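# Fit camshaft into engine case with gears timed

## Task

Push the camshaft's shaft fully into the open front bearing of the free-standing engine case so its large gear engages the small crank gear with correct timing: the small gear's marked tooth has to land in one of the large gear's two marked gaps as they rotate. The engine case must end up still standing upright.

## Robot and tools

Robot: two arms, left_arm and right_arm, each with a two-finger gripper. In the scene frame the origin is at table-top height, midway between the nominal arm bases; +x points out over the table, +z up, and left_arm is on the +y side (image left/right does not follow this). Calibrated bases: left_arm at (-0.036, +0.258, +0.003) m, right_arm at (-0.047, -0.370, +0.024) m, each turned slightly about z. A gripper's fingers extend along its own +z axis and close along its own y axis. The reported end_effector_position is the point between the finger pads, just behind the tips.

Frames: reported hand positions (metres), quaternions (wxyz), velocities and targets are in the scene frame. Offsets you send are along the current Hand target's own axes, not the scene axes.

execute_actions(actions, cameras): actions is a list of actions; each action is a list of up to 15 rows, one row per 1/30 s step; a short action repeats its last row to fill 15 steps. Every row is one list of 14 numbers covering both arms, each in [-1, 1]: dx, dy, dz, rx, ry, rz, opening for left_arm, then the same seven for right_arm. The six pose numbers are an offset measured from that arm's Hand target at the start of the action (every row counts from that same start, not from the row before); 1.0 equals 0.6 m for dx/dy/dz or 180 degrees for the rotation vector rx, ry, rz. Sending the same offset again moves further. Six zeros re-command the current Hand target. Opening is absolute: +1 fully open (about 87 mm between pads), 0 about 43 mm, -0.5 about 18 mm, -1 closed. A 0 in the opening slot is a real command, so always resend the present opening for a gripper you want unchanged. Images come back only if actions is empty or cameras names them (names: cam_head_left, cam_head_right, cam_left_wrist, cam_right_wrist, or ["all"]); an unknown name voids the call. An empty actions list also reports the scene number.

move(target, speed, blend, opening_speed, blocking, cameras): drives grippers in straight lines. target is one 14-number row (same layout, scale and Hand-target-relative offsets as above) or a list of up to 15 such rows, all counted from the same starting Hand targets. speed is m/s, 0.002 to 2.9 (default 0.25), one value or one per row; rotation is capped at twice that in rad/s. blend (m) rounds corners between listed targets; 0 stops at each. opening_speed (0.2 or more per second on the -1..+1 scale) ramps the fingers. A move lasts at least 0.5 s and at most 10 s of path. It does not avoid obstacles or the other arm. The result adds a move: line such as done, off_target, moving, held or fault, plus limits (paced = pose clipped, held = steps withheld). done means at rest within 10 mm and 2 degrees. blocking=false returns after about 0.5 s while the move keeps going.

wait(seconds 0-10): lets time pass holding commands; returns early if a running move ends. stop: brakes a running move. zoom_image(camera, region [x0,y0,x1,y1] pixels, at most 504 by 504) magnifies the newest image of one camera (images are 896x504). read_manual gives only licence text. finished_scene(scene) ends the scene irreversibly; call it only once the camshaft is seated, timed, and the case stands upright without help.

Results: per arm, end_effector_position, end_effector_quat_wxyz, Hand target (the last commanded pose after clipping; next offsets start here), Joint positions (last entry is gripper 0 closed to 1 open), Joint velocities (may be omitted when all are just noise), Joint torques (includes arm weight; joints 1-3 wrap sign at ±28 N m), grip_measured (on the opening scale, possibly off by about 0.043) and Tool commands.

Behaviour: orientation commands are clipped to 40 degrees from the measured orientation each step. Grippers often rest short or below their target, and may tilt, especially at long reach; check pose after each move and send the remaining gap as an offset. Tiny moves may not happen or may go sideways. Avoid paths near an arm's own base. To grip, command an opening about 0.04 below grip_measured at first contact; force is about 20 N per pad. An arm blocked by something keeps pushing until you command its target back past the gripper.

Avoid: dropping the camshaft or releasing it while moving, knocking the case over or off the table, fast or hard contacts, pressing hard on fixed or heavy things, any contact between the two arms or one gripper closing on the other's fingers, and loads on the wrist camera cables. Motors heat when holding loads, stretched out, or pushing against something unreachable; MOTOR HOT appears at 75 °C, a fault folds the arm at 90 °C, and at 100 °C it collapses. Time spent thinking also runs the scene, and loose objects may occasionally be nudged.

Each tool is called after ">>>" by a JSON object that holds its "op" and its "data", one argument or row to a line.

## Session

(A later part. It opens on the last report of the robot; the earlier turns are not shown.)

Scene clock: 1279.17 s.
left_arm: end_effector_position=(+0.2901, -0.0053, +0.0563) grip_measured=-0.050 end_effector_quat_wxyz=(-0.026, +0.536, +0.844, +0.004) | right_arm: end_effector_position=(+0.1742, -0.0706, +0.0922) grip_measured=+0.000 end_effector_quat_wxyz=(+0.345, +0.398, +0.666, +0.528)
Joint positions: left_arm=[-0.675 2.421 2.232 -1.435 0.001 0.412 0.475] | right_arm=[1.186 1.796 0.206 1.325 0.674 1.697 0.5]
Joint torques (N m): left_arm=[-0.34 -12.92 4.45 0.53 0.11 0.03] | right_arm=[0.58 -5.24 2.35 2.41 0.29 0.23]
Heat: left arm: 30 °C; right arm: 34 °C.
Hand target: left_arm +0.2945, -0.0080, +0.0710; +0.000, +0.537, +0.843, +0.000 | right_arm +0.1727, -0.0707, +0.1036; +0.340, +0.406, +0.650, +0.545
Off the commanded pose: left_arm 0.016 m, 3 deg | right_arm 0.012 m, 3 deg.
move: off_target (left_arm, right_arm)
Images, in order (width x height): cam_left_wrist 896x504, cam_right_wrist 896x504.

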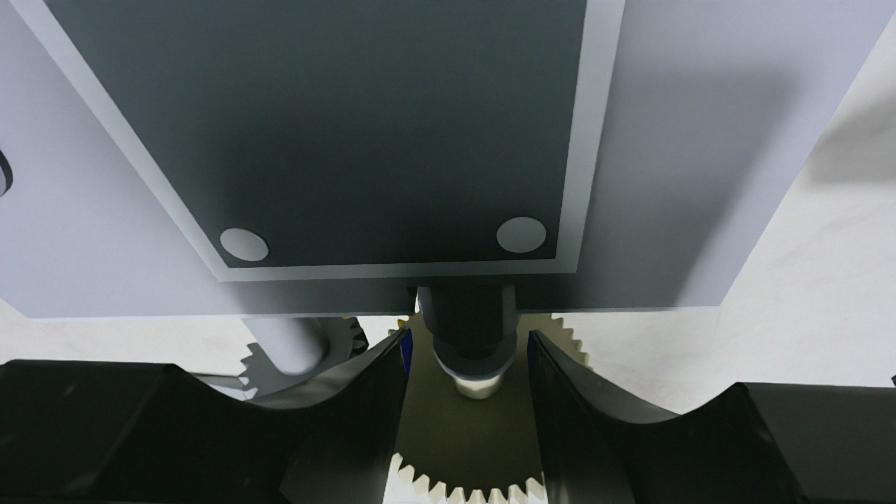

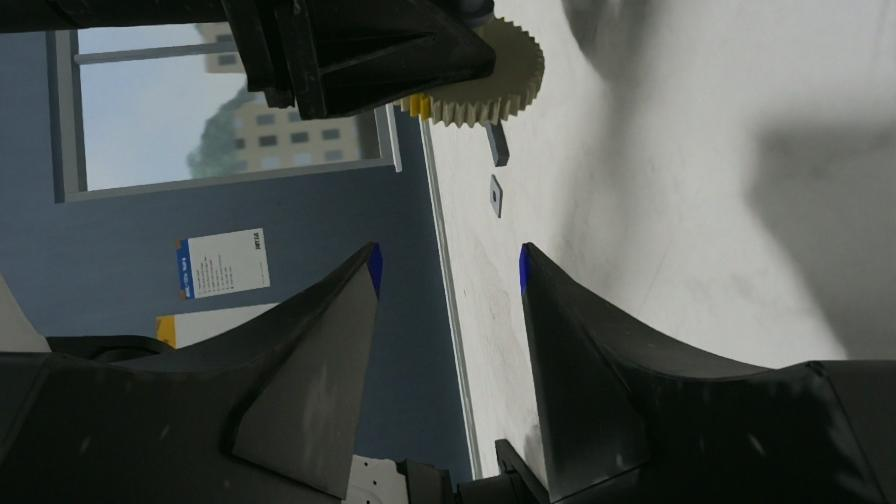

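>>> {"op": "move", "data": {
  "target": [0.033,0,-0.006,0,0,0,-0.05,0,0,0,0,0,0,0],
  "speed": 0.05,
  "cameras": ["cam_left_wrist","cam_right_wrist"]
}}

>>> {"op": "zoom_image", "data": {
  "camera": "cam_left_wrist",
  "region": [300, 200, 640, 460]
}}

Scene clock: 1286.07 s.
left_arm: end_effector_position=(+0.2847, +0.0030, +0.0595) grip_measured=-0.050 end_effector_quat_wxyz=(-0.010, +0.537, +0.843, +0.000) | right_arm: end_effector_position=(+0.1742, -0.0706, +0.0922) grip_measured=+0.000 end_effector_quat_wxyz=(+0.345, +0.398, +0.666, +0.528)
Joint positions: left_arm=[-0.669 2.322 2.079 -1.347 0.003 0.422 0.475] | right_arm=[1.186 1.796 0.206 1.325 0.674 1.697 0.5]
Joint torques (N m): left_arm=[0.53 -12.44 4.3 0.29 0.08 0.09] | right_arm=[0.61 -5.34 2.28 2.39 0.32 0.25]
Heat: left arm: 32 °C; right arm: 34 °C.
Hand target: left_arm +0.2862, +0.0100, +0.0747; +0.000, +0.537, +0.843, +0.000 | right_arm +0.1727, -0.0707, +0.1036; +0.340, +0.406, +0.650, +0.545
Off the commanded pose: left_arm 0.017 m, 1 deg | right_arm 0.012 m, 3 deg.
move: off_target (left_arm, right_arm)
Images, in order (width x height): cam_left_wrist 896x504, cam_right_wrist 896x504.

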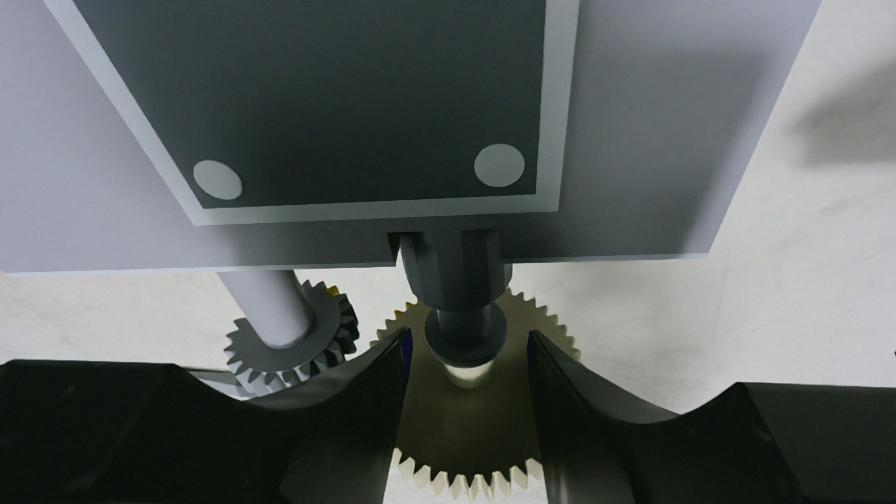

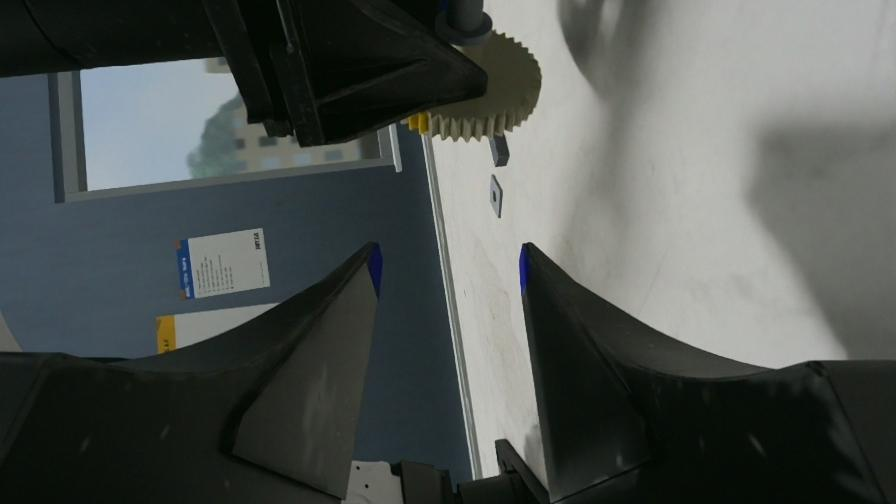

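Scaled by 1.482 from the camera's 896x504 image, which has a finer 1280x720 frame.

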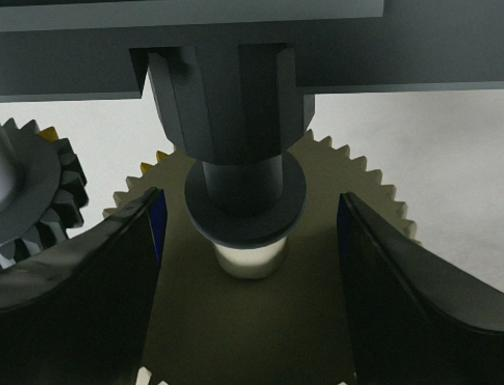

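>>> {"op": "move", "data": {
  "target": [
    [0.012,0,-0.208,0,0,0,-0.05,0,0,0,0,0,0,0],
    [0.1935,0.019,-0.125,0.004,-0.5,0.004,-0.05,0,0.06,-0.05,0,0,0,0],
    [0.146,-0.003,0,0.004,-0.5,0.004,-1,0.04,0.122,0.097,0.156,0.1476,-0.4803,0]
  ],
  "speed": 0.25,
  "blend": [0.02,0.02,0],
  "cameras": ["all"]
}}

>>> {"op": "zoom_image", "data": {
  "camera": "cam_left_wrist",
  "region": [280, 40, 600, 280]
}}

Scene clock: 1326.40 s.
left_arm: end_effector_position=(+0.2446, +0.0900, +0.0692) grip_measured=-1.000 end_effector_quat_wxyz=(+0.568, +0.379, +0.615, -0.394) | right_arm: end_effector_position=(+0.2217, -0.0275, +0.1531) grip_measured=+0.000 end_effector_quat_wxyz=(+0.360, -0.198, +0.909, +0.076)
Joint positions: left_arm=[0.004 1.82 0.227 1.494 1.117 0.036 0] | right_arm=[1.066 1.735 1.375 -0.553 0.398 0.458 0.5]
Joint torques (N m): left_arm=[-1.05 -3.04 2.11 2.26 0 0.06] | right_arm=[0.5 -5.94 10.48 1.79 0.39 -0.04]
Heat: left arm: 36 °C; right arm: 34 °C.
Hand target: left_arm +0.2475, +0.0886, +0.0747; +0.593, +0.385, +0.593, -0.385 | right_arm +0.2252, -0.0185, +0.1656; +0.374, -0.199, +0.902, +0.083
Off the commanded pose: left_arm 0.006 m, 4 deg | right_arm 0.016 m, 2 deg.
joint sent to its limit (left arm) — joint 4 (wrist pitch), upper limit. The joint targets still meet the commanded pose.
move: off_target (left_arm, right_arm); target 3's new opening was sent with left_arm's hand 0.006 m and 4 deg from that target

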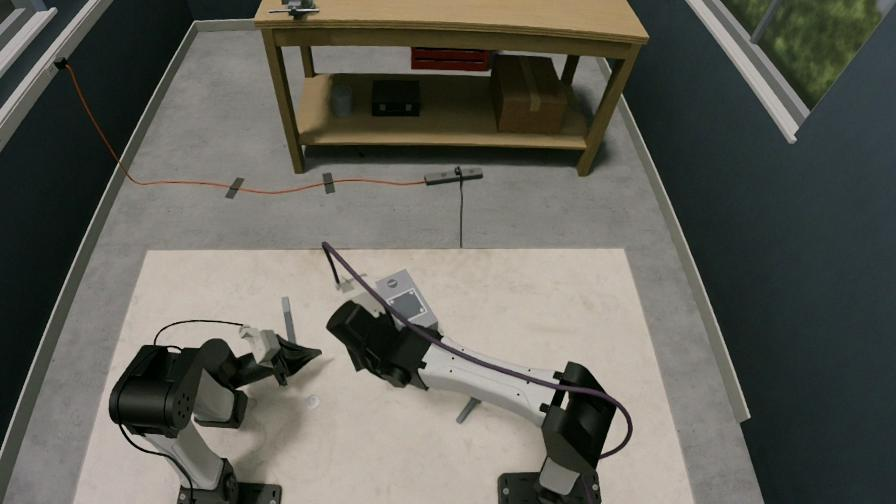

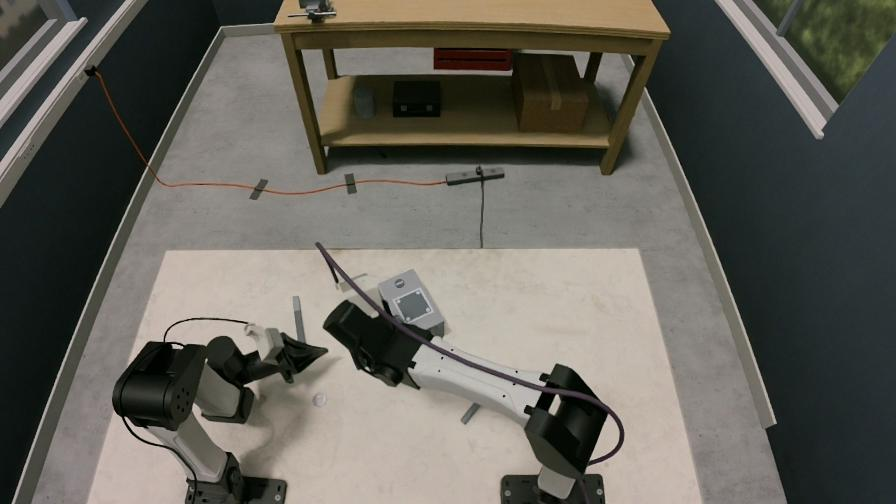

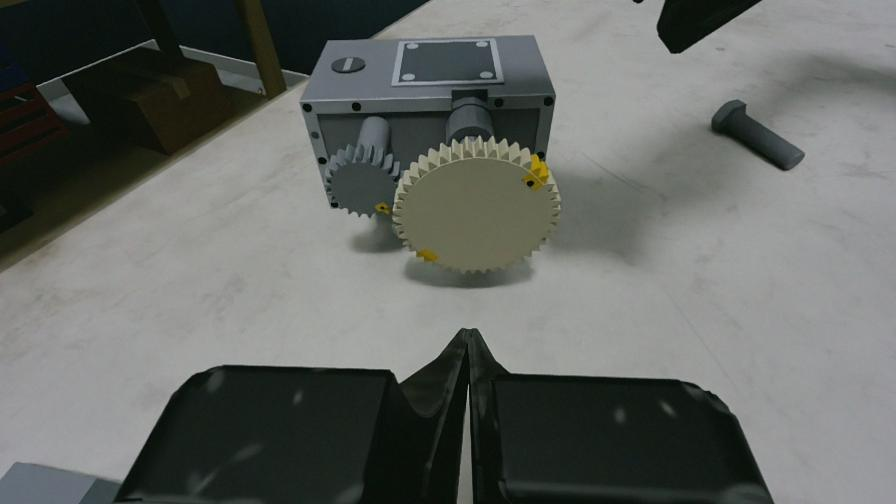

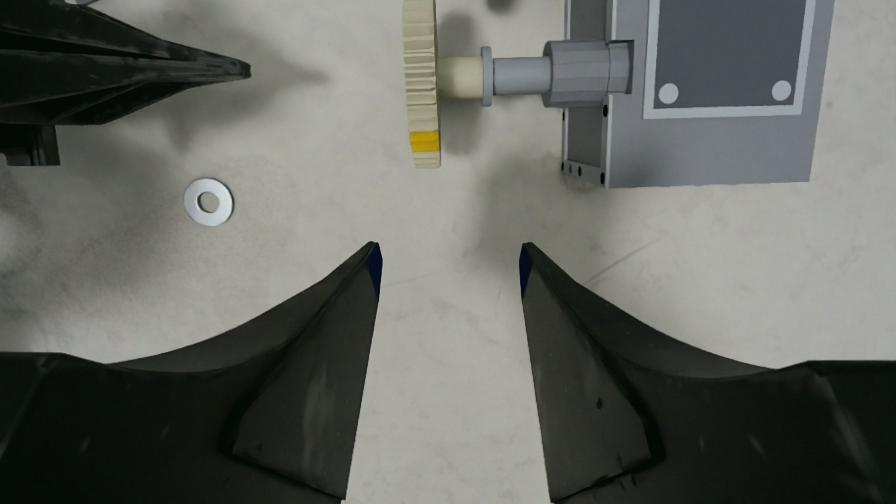

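Scaled by 1.575 from the camera's 896x504 image, which has a finer 1280x720 frame.

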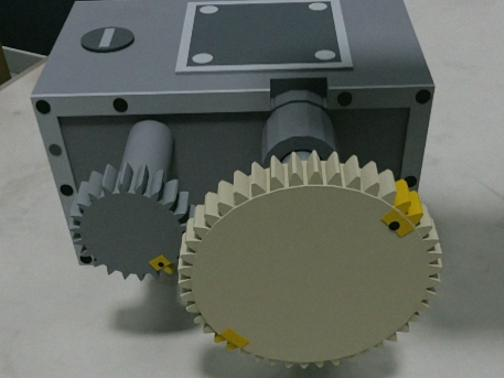

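>>> {"op": "move", "data": {
  "target": [-0.0755,0.0477,-0.2185,-0.326,-0.1197,-0.5166,1,0,0,0,0,0,0,0],
  "speed": 0.35,
  "cameras": ["cam_left_wrist","cam_right_wrist"]
}}

>>> {"op": "zoom_image", "data": {
  "camera": "cam_left_wrist",
  "region": [390, 220, 570, 400]
}}

Scene clock: 1339.73 s.
left_arm: end_effector_position=(+0.2174, +0.2193, +0.1135) grip_measured=+0.982 end_effector_quat_wxyz=(+0.326, -0.512, +0.670, -0.428) | right_arm: end_effector_position=(+0.2217, -0.0275, +0.1531) grip_measured=+0.000 end_effector_quat_wxyz=(+0.360, -0.198, +0.909, +0.076)
Joint positions: left_arm=[0.416 0.635 0.202 -0.091 0.573 -1.269 0.991] | right_arm=[1.066 1.735 1.375 -0.553 0.398 0.458 0.5]
Joint torques (N m): left_arm=[-1.05 0.69 8.18 1.79 0.09 -0.02] | right_arm=[0.55 -5.91 10.47 1.8 0.37 -0.02]
Heat: left arm: 33 °C; right arm: 35 °C.
Hand target: left_arm +0.2202, +0.2199, +0.1199; +0.328, -0.512, +0.669, -0.427 | right_arm +0.2252, -0.0185, +0.1656; +0.374, -0.199, +0.902, +0.083
Off the commanded pose: left_arm 0.007 m, 0 deg | right_arm 0.016 m, 2 deg.
move: off_target (right_arm)
Images, in order (width x height): cam_left_wrist 896x504, cam_right_wrist 896x504.

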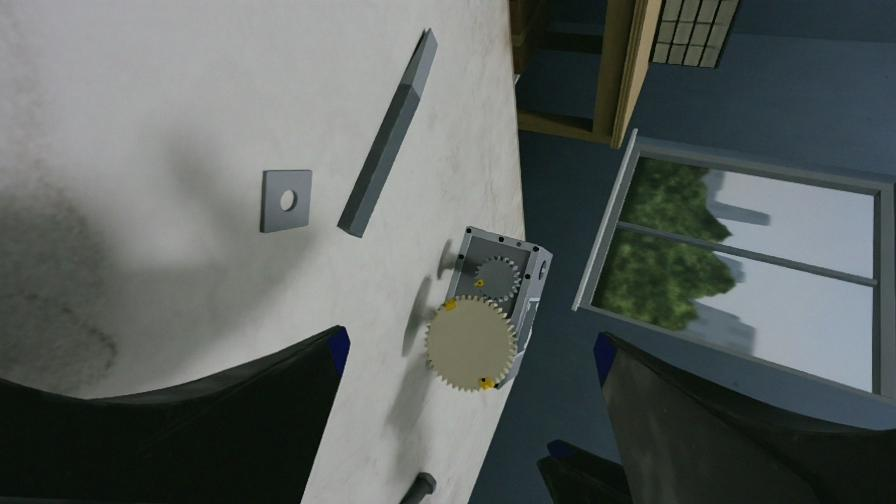

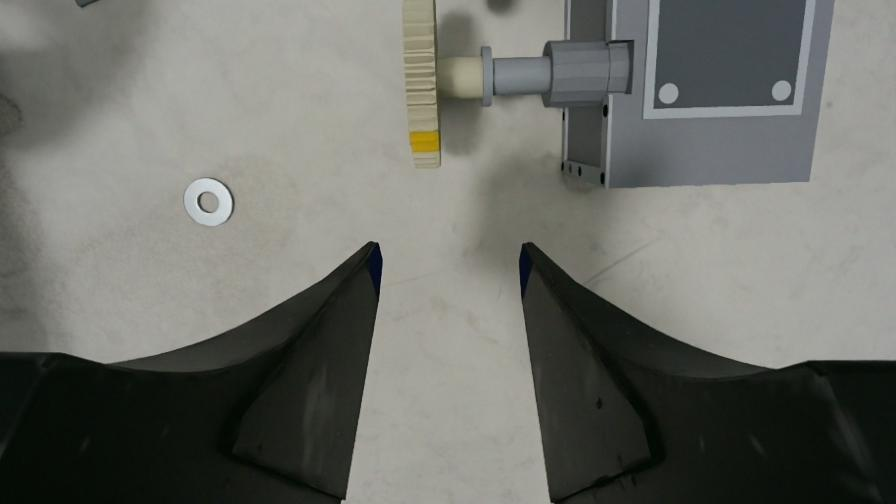

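Scaled by 2.800 from the camera's 896x504 image, which has a finer 1280x720 frame.

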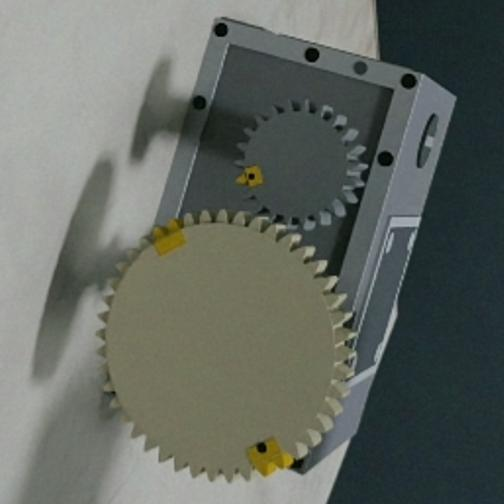

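>>> {"op": "zoom_image", "data": {
  "camera": "cam_left_wrist",
  "region": [420, 245, 530, 325]
}}

>>> {"op": "zoom_image", "data": {
  "camera": "cam_left_wrist",
  "region": [415, 285, 525, 400]
}}

Scaled by 4.582 from the camera's 896x504 image, which has a finer 1280x720 frame.

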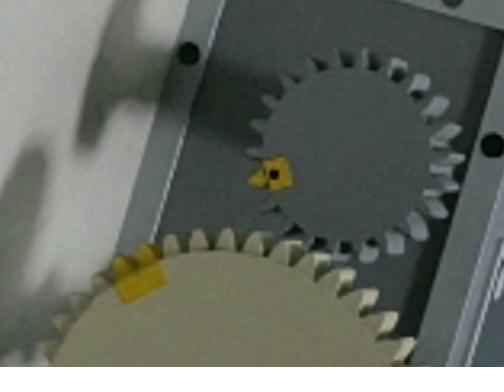

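Scaled by 4.383 from the camera's 896x504 image, which has a finer 1280x720 frame.

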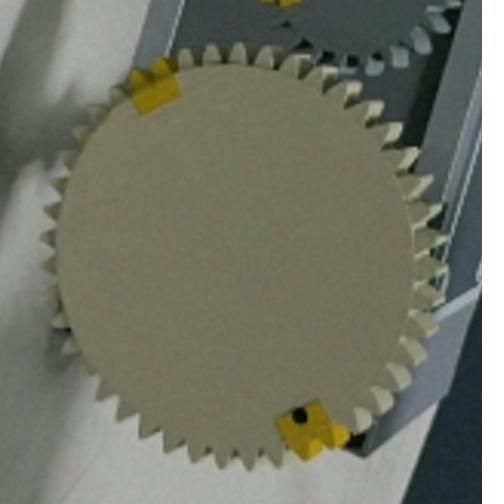

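>>> {"op": "move", "data": {
  "target": [0,0,0,0,0,0,1,0.001,0.0133,0.085,0,0,0,0],
  "speed": 0.12,
  "cameras": ["cam_left_wrist","cam_right_wrist"]
}}

Scene clock: 1376.20 s.
left_arm: end_effector_position=(+0.2173, +0.2194, +0.1133) grip_measured=+0.982 end_effector_quat_wxyz=(+0.326, -0.512, +0.670, -0.428) | right_arm: end_effector_position=(+0.2441, -0.0072, +0.1150) grip_measured=+0.000 end_effector_quat_wxyz=(+0.357, -0.205, +0.909, +0.065)
Joint positions: left_arm=[0.416 0.635 0.202 -0.092 0.572 -1.269 0.991] | right_arm=[1.048 1.882 1.411 -0.453 0.394 0.43 0.5]
Joint torques (N m): left_arm=[-1.05 0.7 8.17 1.76 0.09 -0.01] | right_arm=[-0.72 -6.97 10.26 2.02 0.24 -0.04]
Heat: left arm: 34 °C; right arm: 36 °C.
Hand target: left_arm +0.2202, +0.2200, +0.1199; +0.328, -0.512, +0.669, -0.427 | right_arm +0.2541, +0.0037, +0.1292; +0.374, -0.199, +0.902, +0.083
Off the commanded pose: left_arm 0.007 m, 0 deg | right_arm 0.021 m, 3 deg.
move: off_target (right_arm)
Images, in order (width x height): cam_left_wrist 896x504, cam_right_wrist 896x504.

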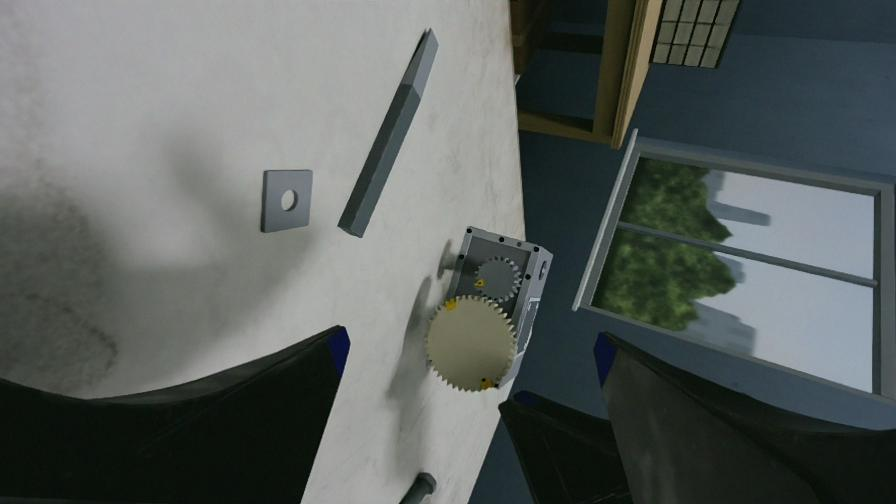

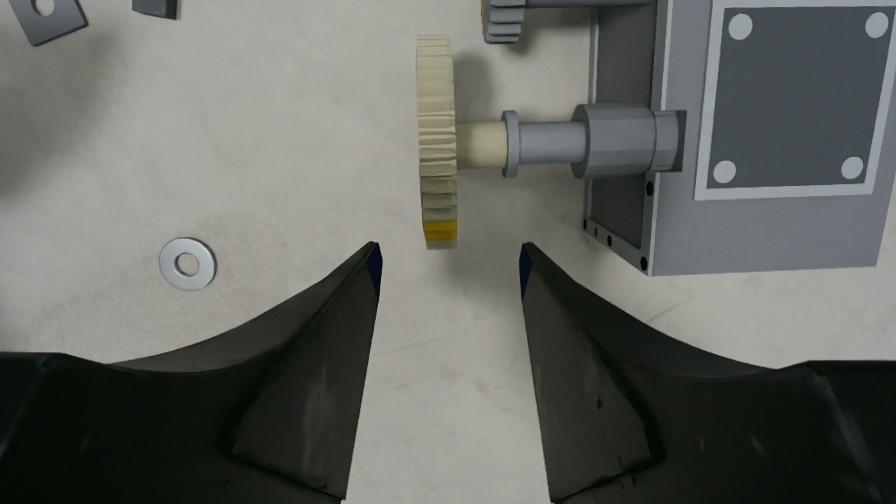

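>>> {"op": "move", "data": {
  "target": [
    [0,0,0,0,0,0,1,-0.0035,0.008,0.038,0,0,0,0],
    [0,0,0,0,0,0,1,-0.0035,0.008,0.038,0,0,0,-0.72]
  ],
  "speed": 0.08,
  "opening_speed": 0.5,
  "cameras": ["cam_left_wrist","cam_right_wrist"]
}}

>>> {"op": "zoom_image", "data": {
  "camera": "cam_left_wrist",
  "region": [390, 220, 570, 400]
}}

Scene clock: 1385.63 s.
left_arm: end_effector_position=(+0.2173, +0.2194, +0.1133) grip_measured=+0.982 end_effector_quat_wxyz=(+0.326, -0.512, +0.670, -0.428) | right_arm: end_effector_position=(+0.2585, +0.0038, +0.1007) grip_measured=-0.668 end_effector_quat_wxyz=(+0.357, -0.205, +0.909, +0.065)
Joint positions: left_arm=[0.416 0.635 0.202 -0.092 0.572 -1.269 0.991] | right_arm=[1.033 1.958 1.456 -0.417 0.387 0.416 0.166]
Joint torques (N m): left_arm=[-1.05 0.72 8.16 1.76 0.09 -0.01] | right_arm=[-0.55 -7.38 10.28 2.02 0.22 0]
Heat: left arm: 34 °C; right arm: 36 °C.
Hand target: left_arm +0.2202, +0.2200, +0.1199; +0.328, -0.512, +0.669, -0.427 | right_arm +0.2681, +0.0155, +0.1145; +0.374, -0.199, +0.902, +0.083
Off the commanded pose: left_arm 0.007 m, 0 deg | right_arm 0.020 m, 3 deg.
move: off_target (right_arm); target 2's new opening was sent with right_arm's hand 0.021 m and 3 deg from that target
Images, in order (width x height): cam_left_wrist 896x504, cam_right_wrist 896x504.

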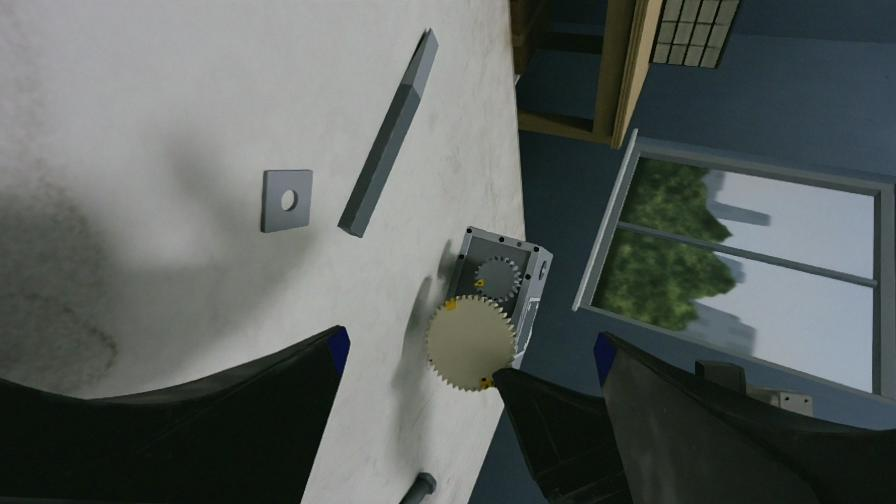

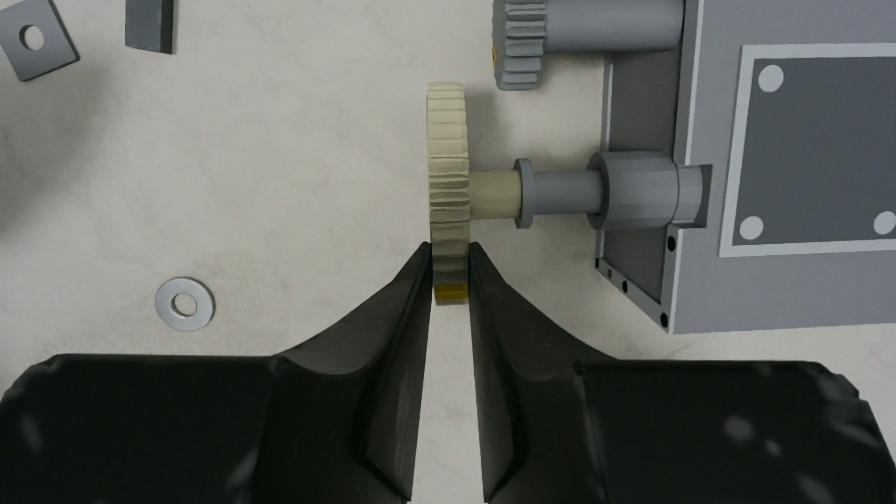

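Scaled by 2.800 from the camera's 896x504 image, which has a finer 1280x720 frame.

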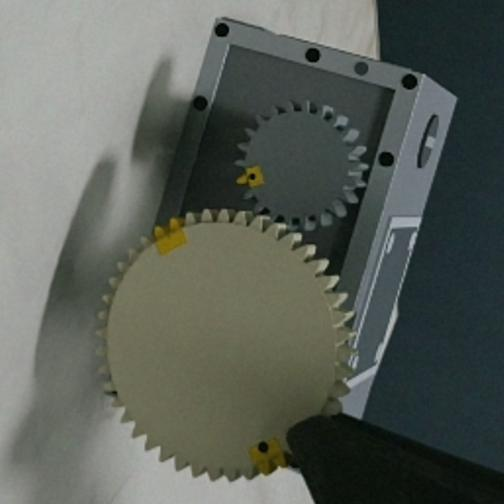

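>>> {"op": "move", "data": {
  "target": [0,0,0,0,0,0,1,0.0125,0,0.002,0,-0.09,0,-0.72],
  "speed": 0.06,
  "cameras": ["cam_left_wrist","cam_right_wrist"]
}}

>>> {"op": "zoom_image", "data": {
  "camera": "cam_left_wrist",
  "region": [390, 220, 570, 400]
}}

Scene clock: 1395.03 s.
left_arm: end_effector_position=(+0.2173, +0.2194, +0.1133) grip_measured=+0.982 end_effector_quat_wxyz=(+0.326, -0.512, +0.670, -0.428) | right_arm: end_effector_position=(+0.2657, +0.0085, +0.1000) grip_measured=-0.668 end_effector_quat_wxyz=(+0.486, -0.185, +0.849, +0.096)
Joint positions: left_arm=[0.416 0.635 0.202 -0.092 0.572 -1.269 0.991] | right_arm=[1.08 1.876 1.136 0.108 0.531 0.335 0.166]
Joint torques (N m): left_arm=[-1.03 0.72 8.16 1.76 0.09 -0.02] | right_arm=[0.5 -8.06 5.46 2.46 0.24 -0.01]
Heat: left arm: 35 °C; right arm: 36 °C.
Hand target: left_arm +0.2202, +0.2200, +0.1199; +0.328, -0.512, +0.669, -0.427 | right_arm +0.2640, +0.0137, +0.1083; +0.497, -0.185, +0.840, +0.110
Off the commanded pose: left_arm 0.007 m, 0 deg | right_arm 0.010 m, 2 deg.
move: done
Images, in order (width x height): cam_left_wrist 896x504, cam_right_wrist 896x504.

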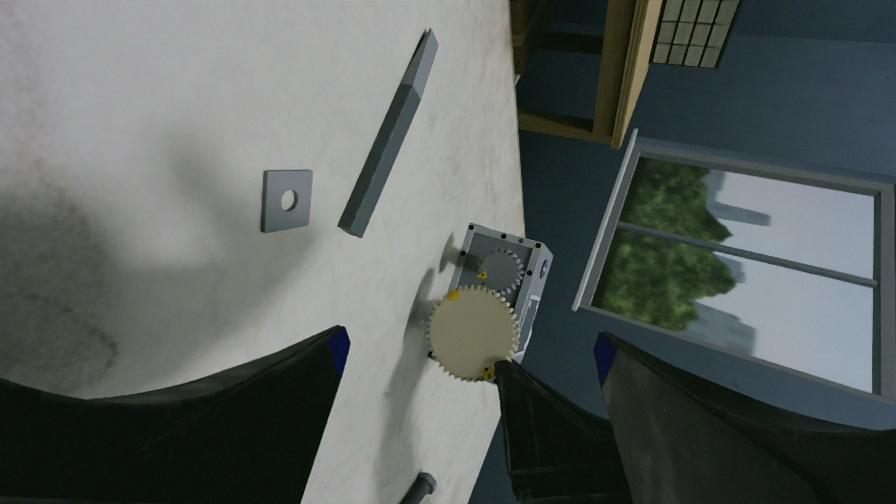

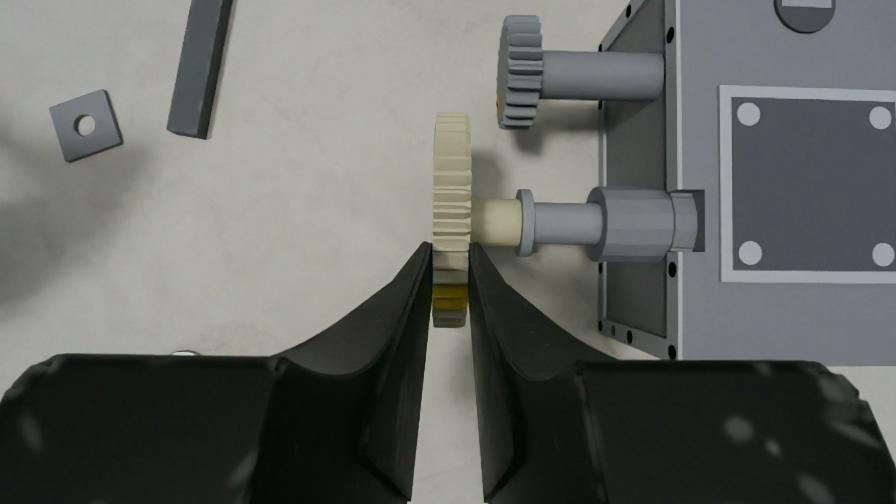

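Scaled by 2.800 from the camera's 896x504 image, which has a finer 1280x720 frame.

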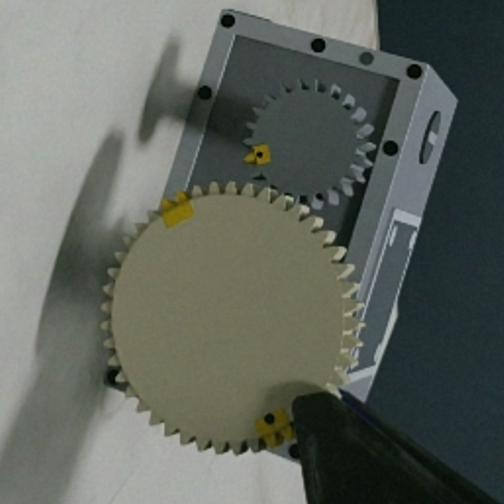

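>>> {"op": "move", "data": {
  "target": [0,0,0,0,0,0,1,0.025,0,-0.007,0,-0.01,0,-0.72],
  "speed": 0.06,
  "cameras": ["cam_left_wrist","cam_right_wrist"]
}}

>>> {"op": "zoom_image", "data": {
  "camera": "cam_left_wrist",
  "region": [390, 220, 570, 400]
}}

Scene clock: 1404.07 s.
left_arm: end_effector_position=(+0.2173, +0.2194, +0.1133) grip_measured=+0.982 end_effector_quat_wxyz=(+0.326, -0.512, +0.670, -0.428) | right_arm: end_effector_position=(+0.2617, +0.0089, +0.0985) grip_measured=-0.668 end_effector_quat_wxyz=(+0.514, -0.175, +0.832, +0.109)
Joint positions: left_arm=[0.416 0.635 0.202 -0.092 0.572 -1.269 0.991] | right_arm=[1.1 1.865 1.051 0.256 0.566 0.324 0.166]
Joint torques (N m): left_arm=[-1.05 0.69 8.17 1.77 0.09 0] | right_arm=[0.64 -7.86 4.78 2.09 0.16 0.05]
Heat: left arm: 36 °C; right arm: 38 °C.
Hand target: left_arm +0.2202, +0.2200, +0.1199; +0.328, -0.512, +0.669, -0.427 | right_arm +0.2542, +0.0091, +0.0973; +0.510, -0.183, +0.833, +0.113
Off the commanded pose: left_arm 0.007 m, 0 deg | right_arm 0.008 m, 1 deg.
move: done
Images, in order (width x height): cam_left_wrist 896x504, cam_right_wrist 896x504.

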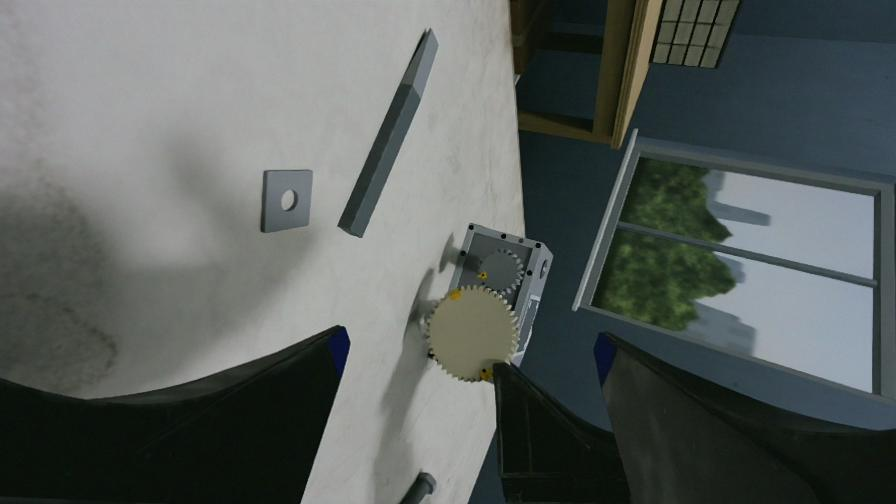

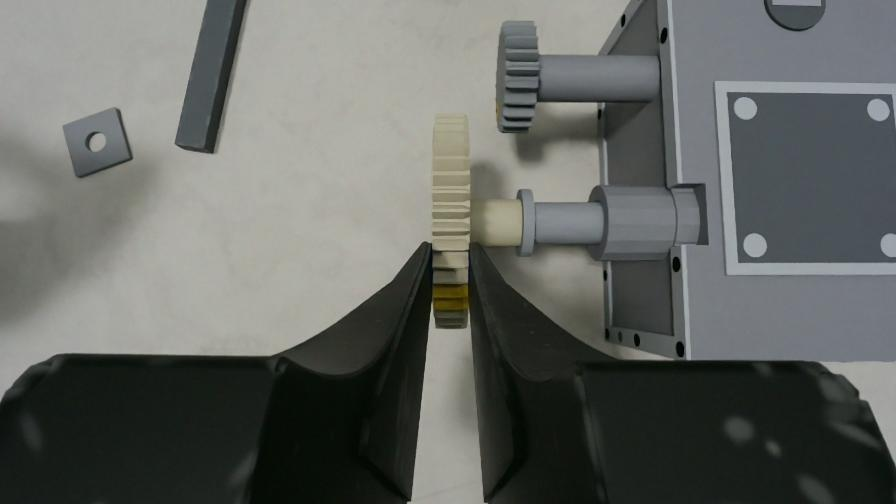

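Scaled by 2.800 from the camera's 896x504 image, which has a finer 1280x720 frame.

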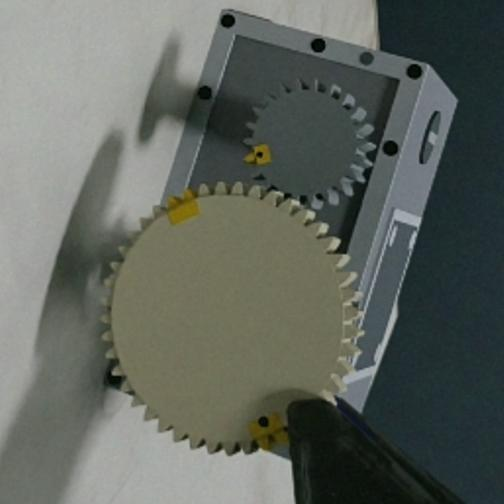

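>>> {"op": "move", "data": {
  "target": [0,0,0,0,0,0,1,0.018,0,-0.002,0,-0.01,0,-0.72],
  "speed": 0.06,
  "cameras": ["cam_left_wrist"]
}}

>>> {"op": "zoom_image", "data": {
  "camera": "cam_left_wrist",
  "region": [390, 220, 570, 400]
}}

Scene clock: 1409.57 s.
left_arm: end_effector_position=(+0.2173, +0.2194, +0.1133) grip_measured=+0.982 end_effector_quat_wxyz=(+0.326, -0.512, +0.670, -0.428) | right_arm: end_effector_position=(+0.2592, +0.0082, +0.0966) grip_measured=-0.668 end_effector_quat_wxyz=(+0.536, -0.167, +0.819, +0.117)
Joint positions: left_arm=[0.416 0.635 0.202 -0.092 0.572 -1.269 0.991] | right_arm=[1.114 1.865 0.987 0.376 0.594 0.311 0.166]
Joint torques (N m): left_arm=[-1.03 0.72 8.18 1.76 0.09 -0.01] | right_arm=[0.87 -7.17 4.37 1.92 0.11 0.08]
Heat: left arm: 36 °C; right arm: 38 °C.
Hand target: left_arm +0.2202, +0.2200, +0.1199; +0.328, -0.512, +0.669, -0.427 | right_arm +0.2486, +0.0066, +0.0881; +0.523, -0.182, +0.824, +0.116
Off the commanded pose: left_arm 0.007 m, 0 deg | right_arm 0.013 m, 2 deg.
move: off_target (right_arm)
Images, in order (width x height): cam_left_wrist 896x504.

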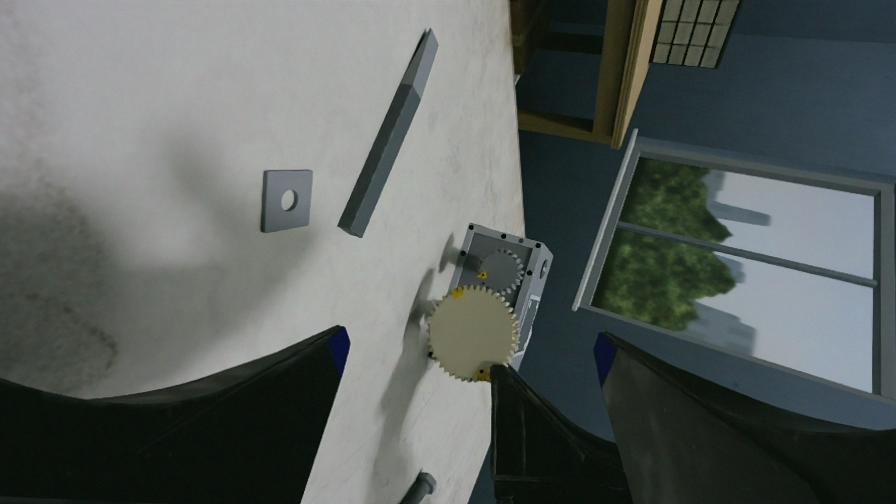

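Scaled by 2.800 from the camera's 896x504 image, which has a finer 1280x720 frame.

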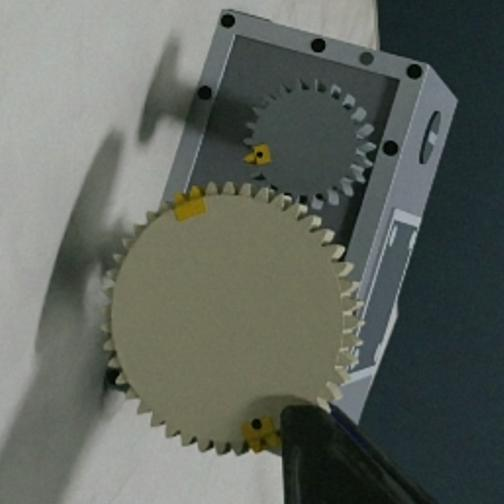

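>>> {"op": "move", "data": {
  "target": [0,0,0,0,0,0,1,0.018,0,-0.002,0,-0.01,0,-0.72],
  "speed": 0.06,
  "cameras": ["cam_left_wrist"]
}}

>>> {"op": "zoom_image", "data": {
  "camera": "cam_left_wrist",
  "region": [390, 220, 570, 400]
}}

Scene clock: 1416.73 s.
left_arm: end_effector_position=(+0.2173, +0.2194, +0.1133) grip_measured=+0.982 end_effector_quat_wxyz=(+0.326, -0.512, +0.670, -0.428) | right_arm: end_effector_position=(+0.2545, +0.0062, +0.0931) grip_measured=-0.668 end_effector_quat_wxyz=(+0.551, -0.161, +0.809, +0.126)
Joint positions: left_arm=[0.416 0.635 0.202 -0.092 0.572 -1.269 0.991] | right_arm=[1.127 1.865 0.925 0.483 0.612 0.304 0.166]
Joint torques (N m): left_arm=[-1.06 0.7 8.16 1.76 0.09 -0.01] | right_arm=[1.07 -5.98 4.21 1.9 0.14 0.04]
Heat: left arm: 36 °C; right arm: 38 °C.
Hand target: left_arm +0.2202, +0.2200, +0.1199; +0.328, -0.512, +0.669, -0.427 | right_arm +0.2435, +0.0042, +0.0789; +0.536, -0.180, +0.816, +0.119
Off the commanded pose: left_arm 0.007 m, 0 deg | right_arm 0.018 m, 3 deg.
move: off_target (right_arm)
Images, in order (width x height): cam_left_wrist 896x504.

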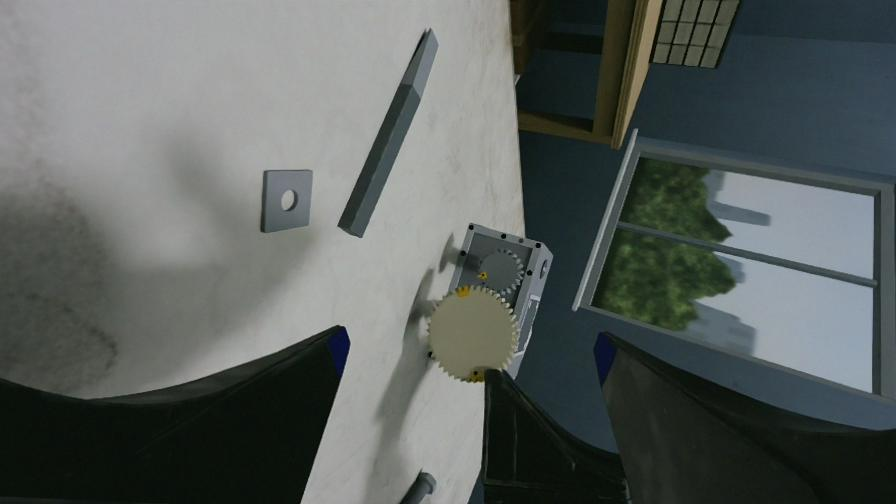

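Scaled by 2.800 from the camera's 896x504 image, which has a finer 1280x720 frame.

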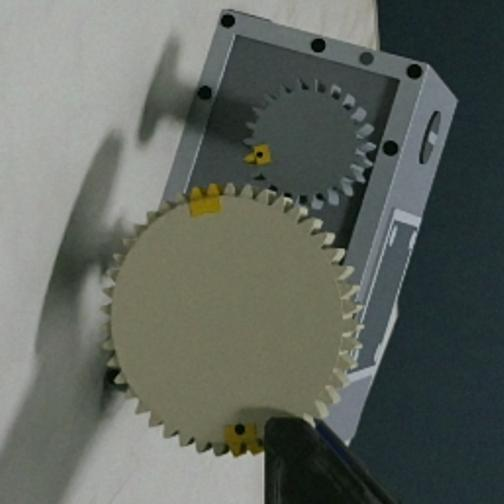

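>>> {"op": "move", "data": {
  "target": [
    [0,0,0,0,0,0,1,-0.026,0,0.002,0,0,0,-0.72],
    [0,0,0,0,0,0,1,-0.026,0,0.002,0,0,0,-0.5]
  ],
  "speed": 0.06,
  "opening_speed": 0.2,
  "cameras": ["cam_left_wrist","cam_right_wrist"]
}}

>>> {"op": "zoom_image", "data": {
  "camera": "cam_left_wrist",
  "region": [390, 220, 570, 400]
}}

Scene clock: 1434.27 s.
left_arm: end_effector_position=(+0.2173, +0.2194, +0.1133) grip_measured=+0.982 end_effector_quat_wxyz=(+0.326, -0.512, +0.670, -0.428) | right_arm: end_effector_position=(+0.2488, -0.0007, +0.0804) grip_measured=-0.500 end_effector_quat_wxyz=(+0.528, -0.182, +0.823, +0.105)
Joint positions: left_arm=[0.416 0.635 0.202 -0.092 0.572 -1.269 0.991] | right_arm=[1.127 1.865 0.933 0.398 0.6 0.3 0.25]
Joint torques (N m): left_arm=[-1.03 0.7 8.16 1.77 0.09 -0.01] | right_arm=[0.09 -7.39 7.66 2.17 0.18 0.03]
Heat: left arm: 37 °C; right arm: 37 °C.
Hand target: left_arm +0.2202, +0.2200, +0.1199; +0.328, -0.512, +0.669, -0.427 | right_arm +0.2502, +0.0073, +0.0928; +0.536, -0.180, +0.816, +0.119
Off the commanded pose: left_arm 0.007 m, 0 deg | right_arm 0.015 m, 2 deg.
move: off_target (right_arm)
Images, in order (width x height): cam_left_wrist 896x504, cam_right_wrist 896x504.

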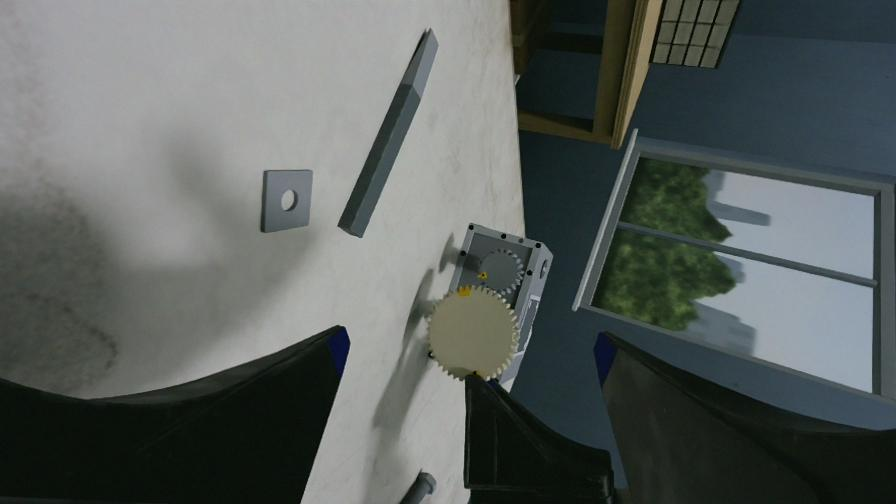

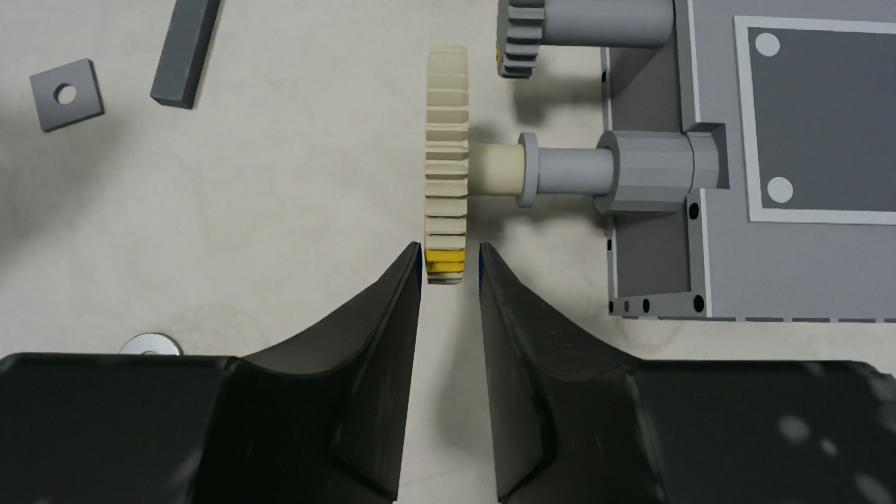

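Scaled by 2.800 from the camera's 896x504 image, which has a finer 1280x720 frame.

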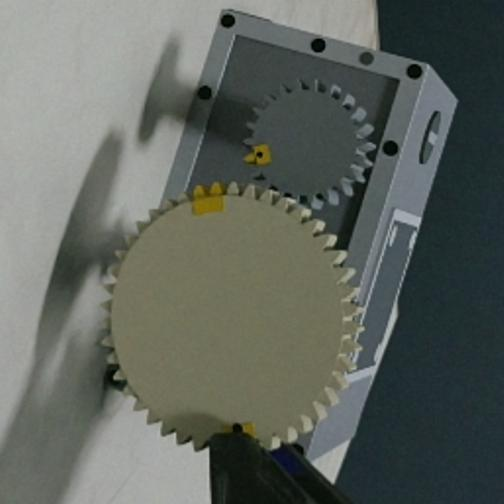

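>>> {"op": "move", "data": {
  "target": [
    [0,0,0,0,0,0,1,0,0,0,0,0,0,-0.72],
    [0,0,0,0,0,0,1,-0.0125,-0.004,0.001,0,0.012,0,-0.72]
  ],
  "speed": 0.06,
  "opening_speed": 0.3,
  "cameras": ["cam_left_wrist"]
}}

>>> {"op": "zoom_image", "data": {
  "camera": "cam_left_wrist",
  "region": [390, 220, 570, 400]
}}

Scene clock: 1447.70 s.
left_arm: end_effector_position=(+0.2173, +0.2194, +0.1133) grip_measured=+0.982 end_effector_quat_wxyz=(+0.326, -0.512, +0.670, -0.428) | right_arm: end_effector_position=(+0.2483, +0.0006, +0.0798) grip_measured=-0.663 end_effector_quat_wxyz=(+0.513, -0.192, +0.831, +0.099)
Joint positions: left_arm=[0.416 0.635 0.202 -0.092 0.572 -1.269 0.991] | right_arm=[1.122 1.865 0.97 0.32 0.579 0.304 0.168]
Joint torques (N m): left_arm=[-1.06 0.7 8.17 1.76 0.09 -0.01] | right_arm=[-0.94 -8.65 8.87 1.9 0.13 0.09]
Heat: left arm: 37 °C; right arm: 37 °C.
Hand target: left_arm +0.2202, +0.2200, +0.1199; +0.328, -0.512, +0.669, -0.427 | right_arm +0.2543, +0.0065, +0.0993; +0.521, -0.182, +0.826, +0.115
Off the commanded pose: left_arm 0.007 m, 0 deg | right_arm 0.021 m, 2 deg.
move: off_target (right_arm)
Images, in order (width x height): cam_left_wrist 896x504.

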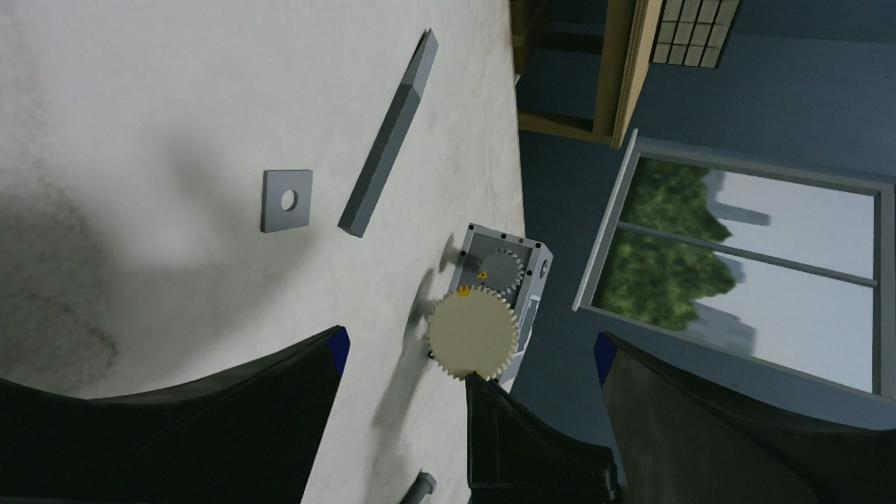

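Scaled by 2.800 from the camera's 896x504 image, which has a finer 1280x720 frame.

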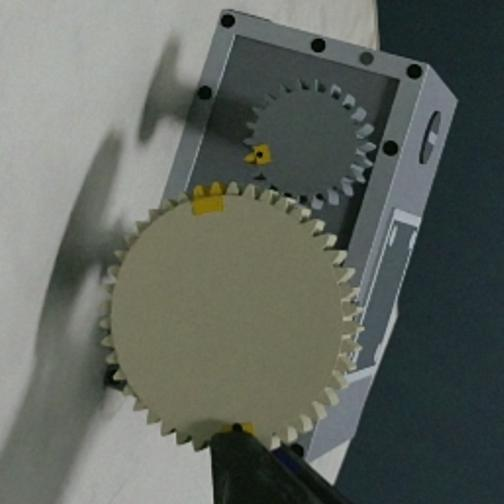

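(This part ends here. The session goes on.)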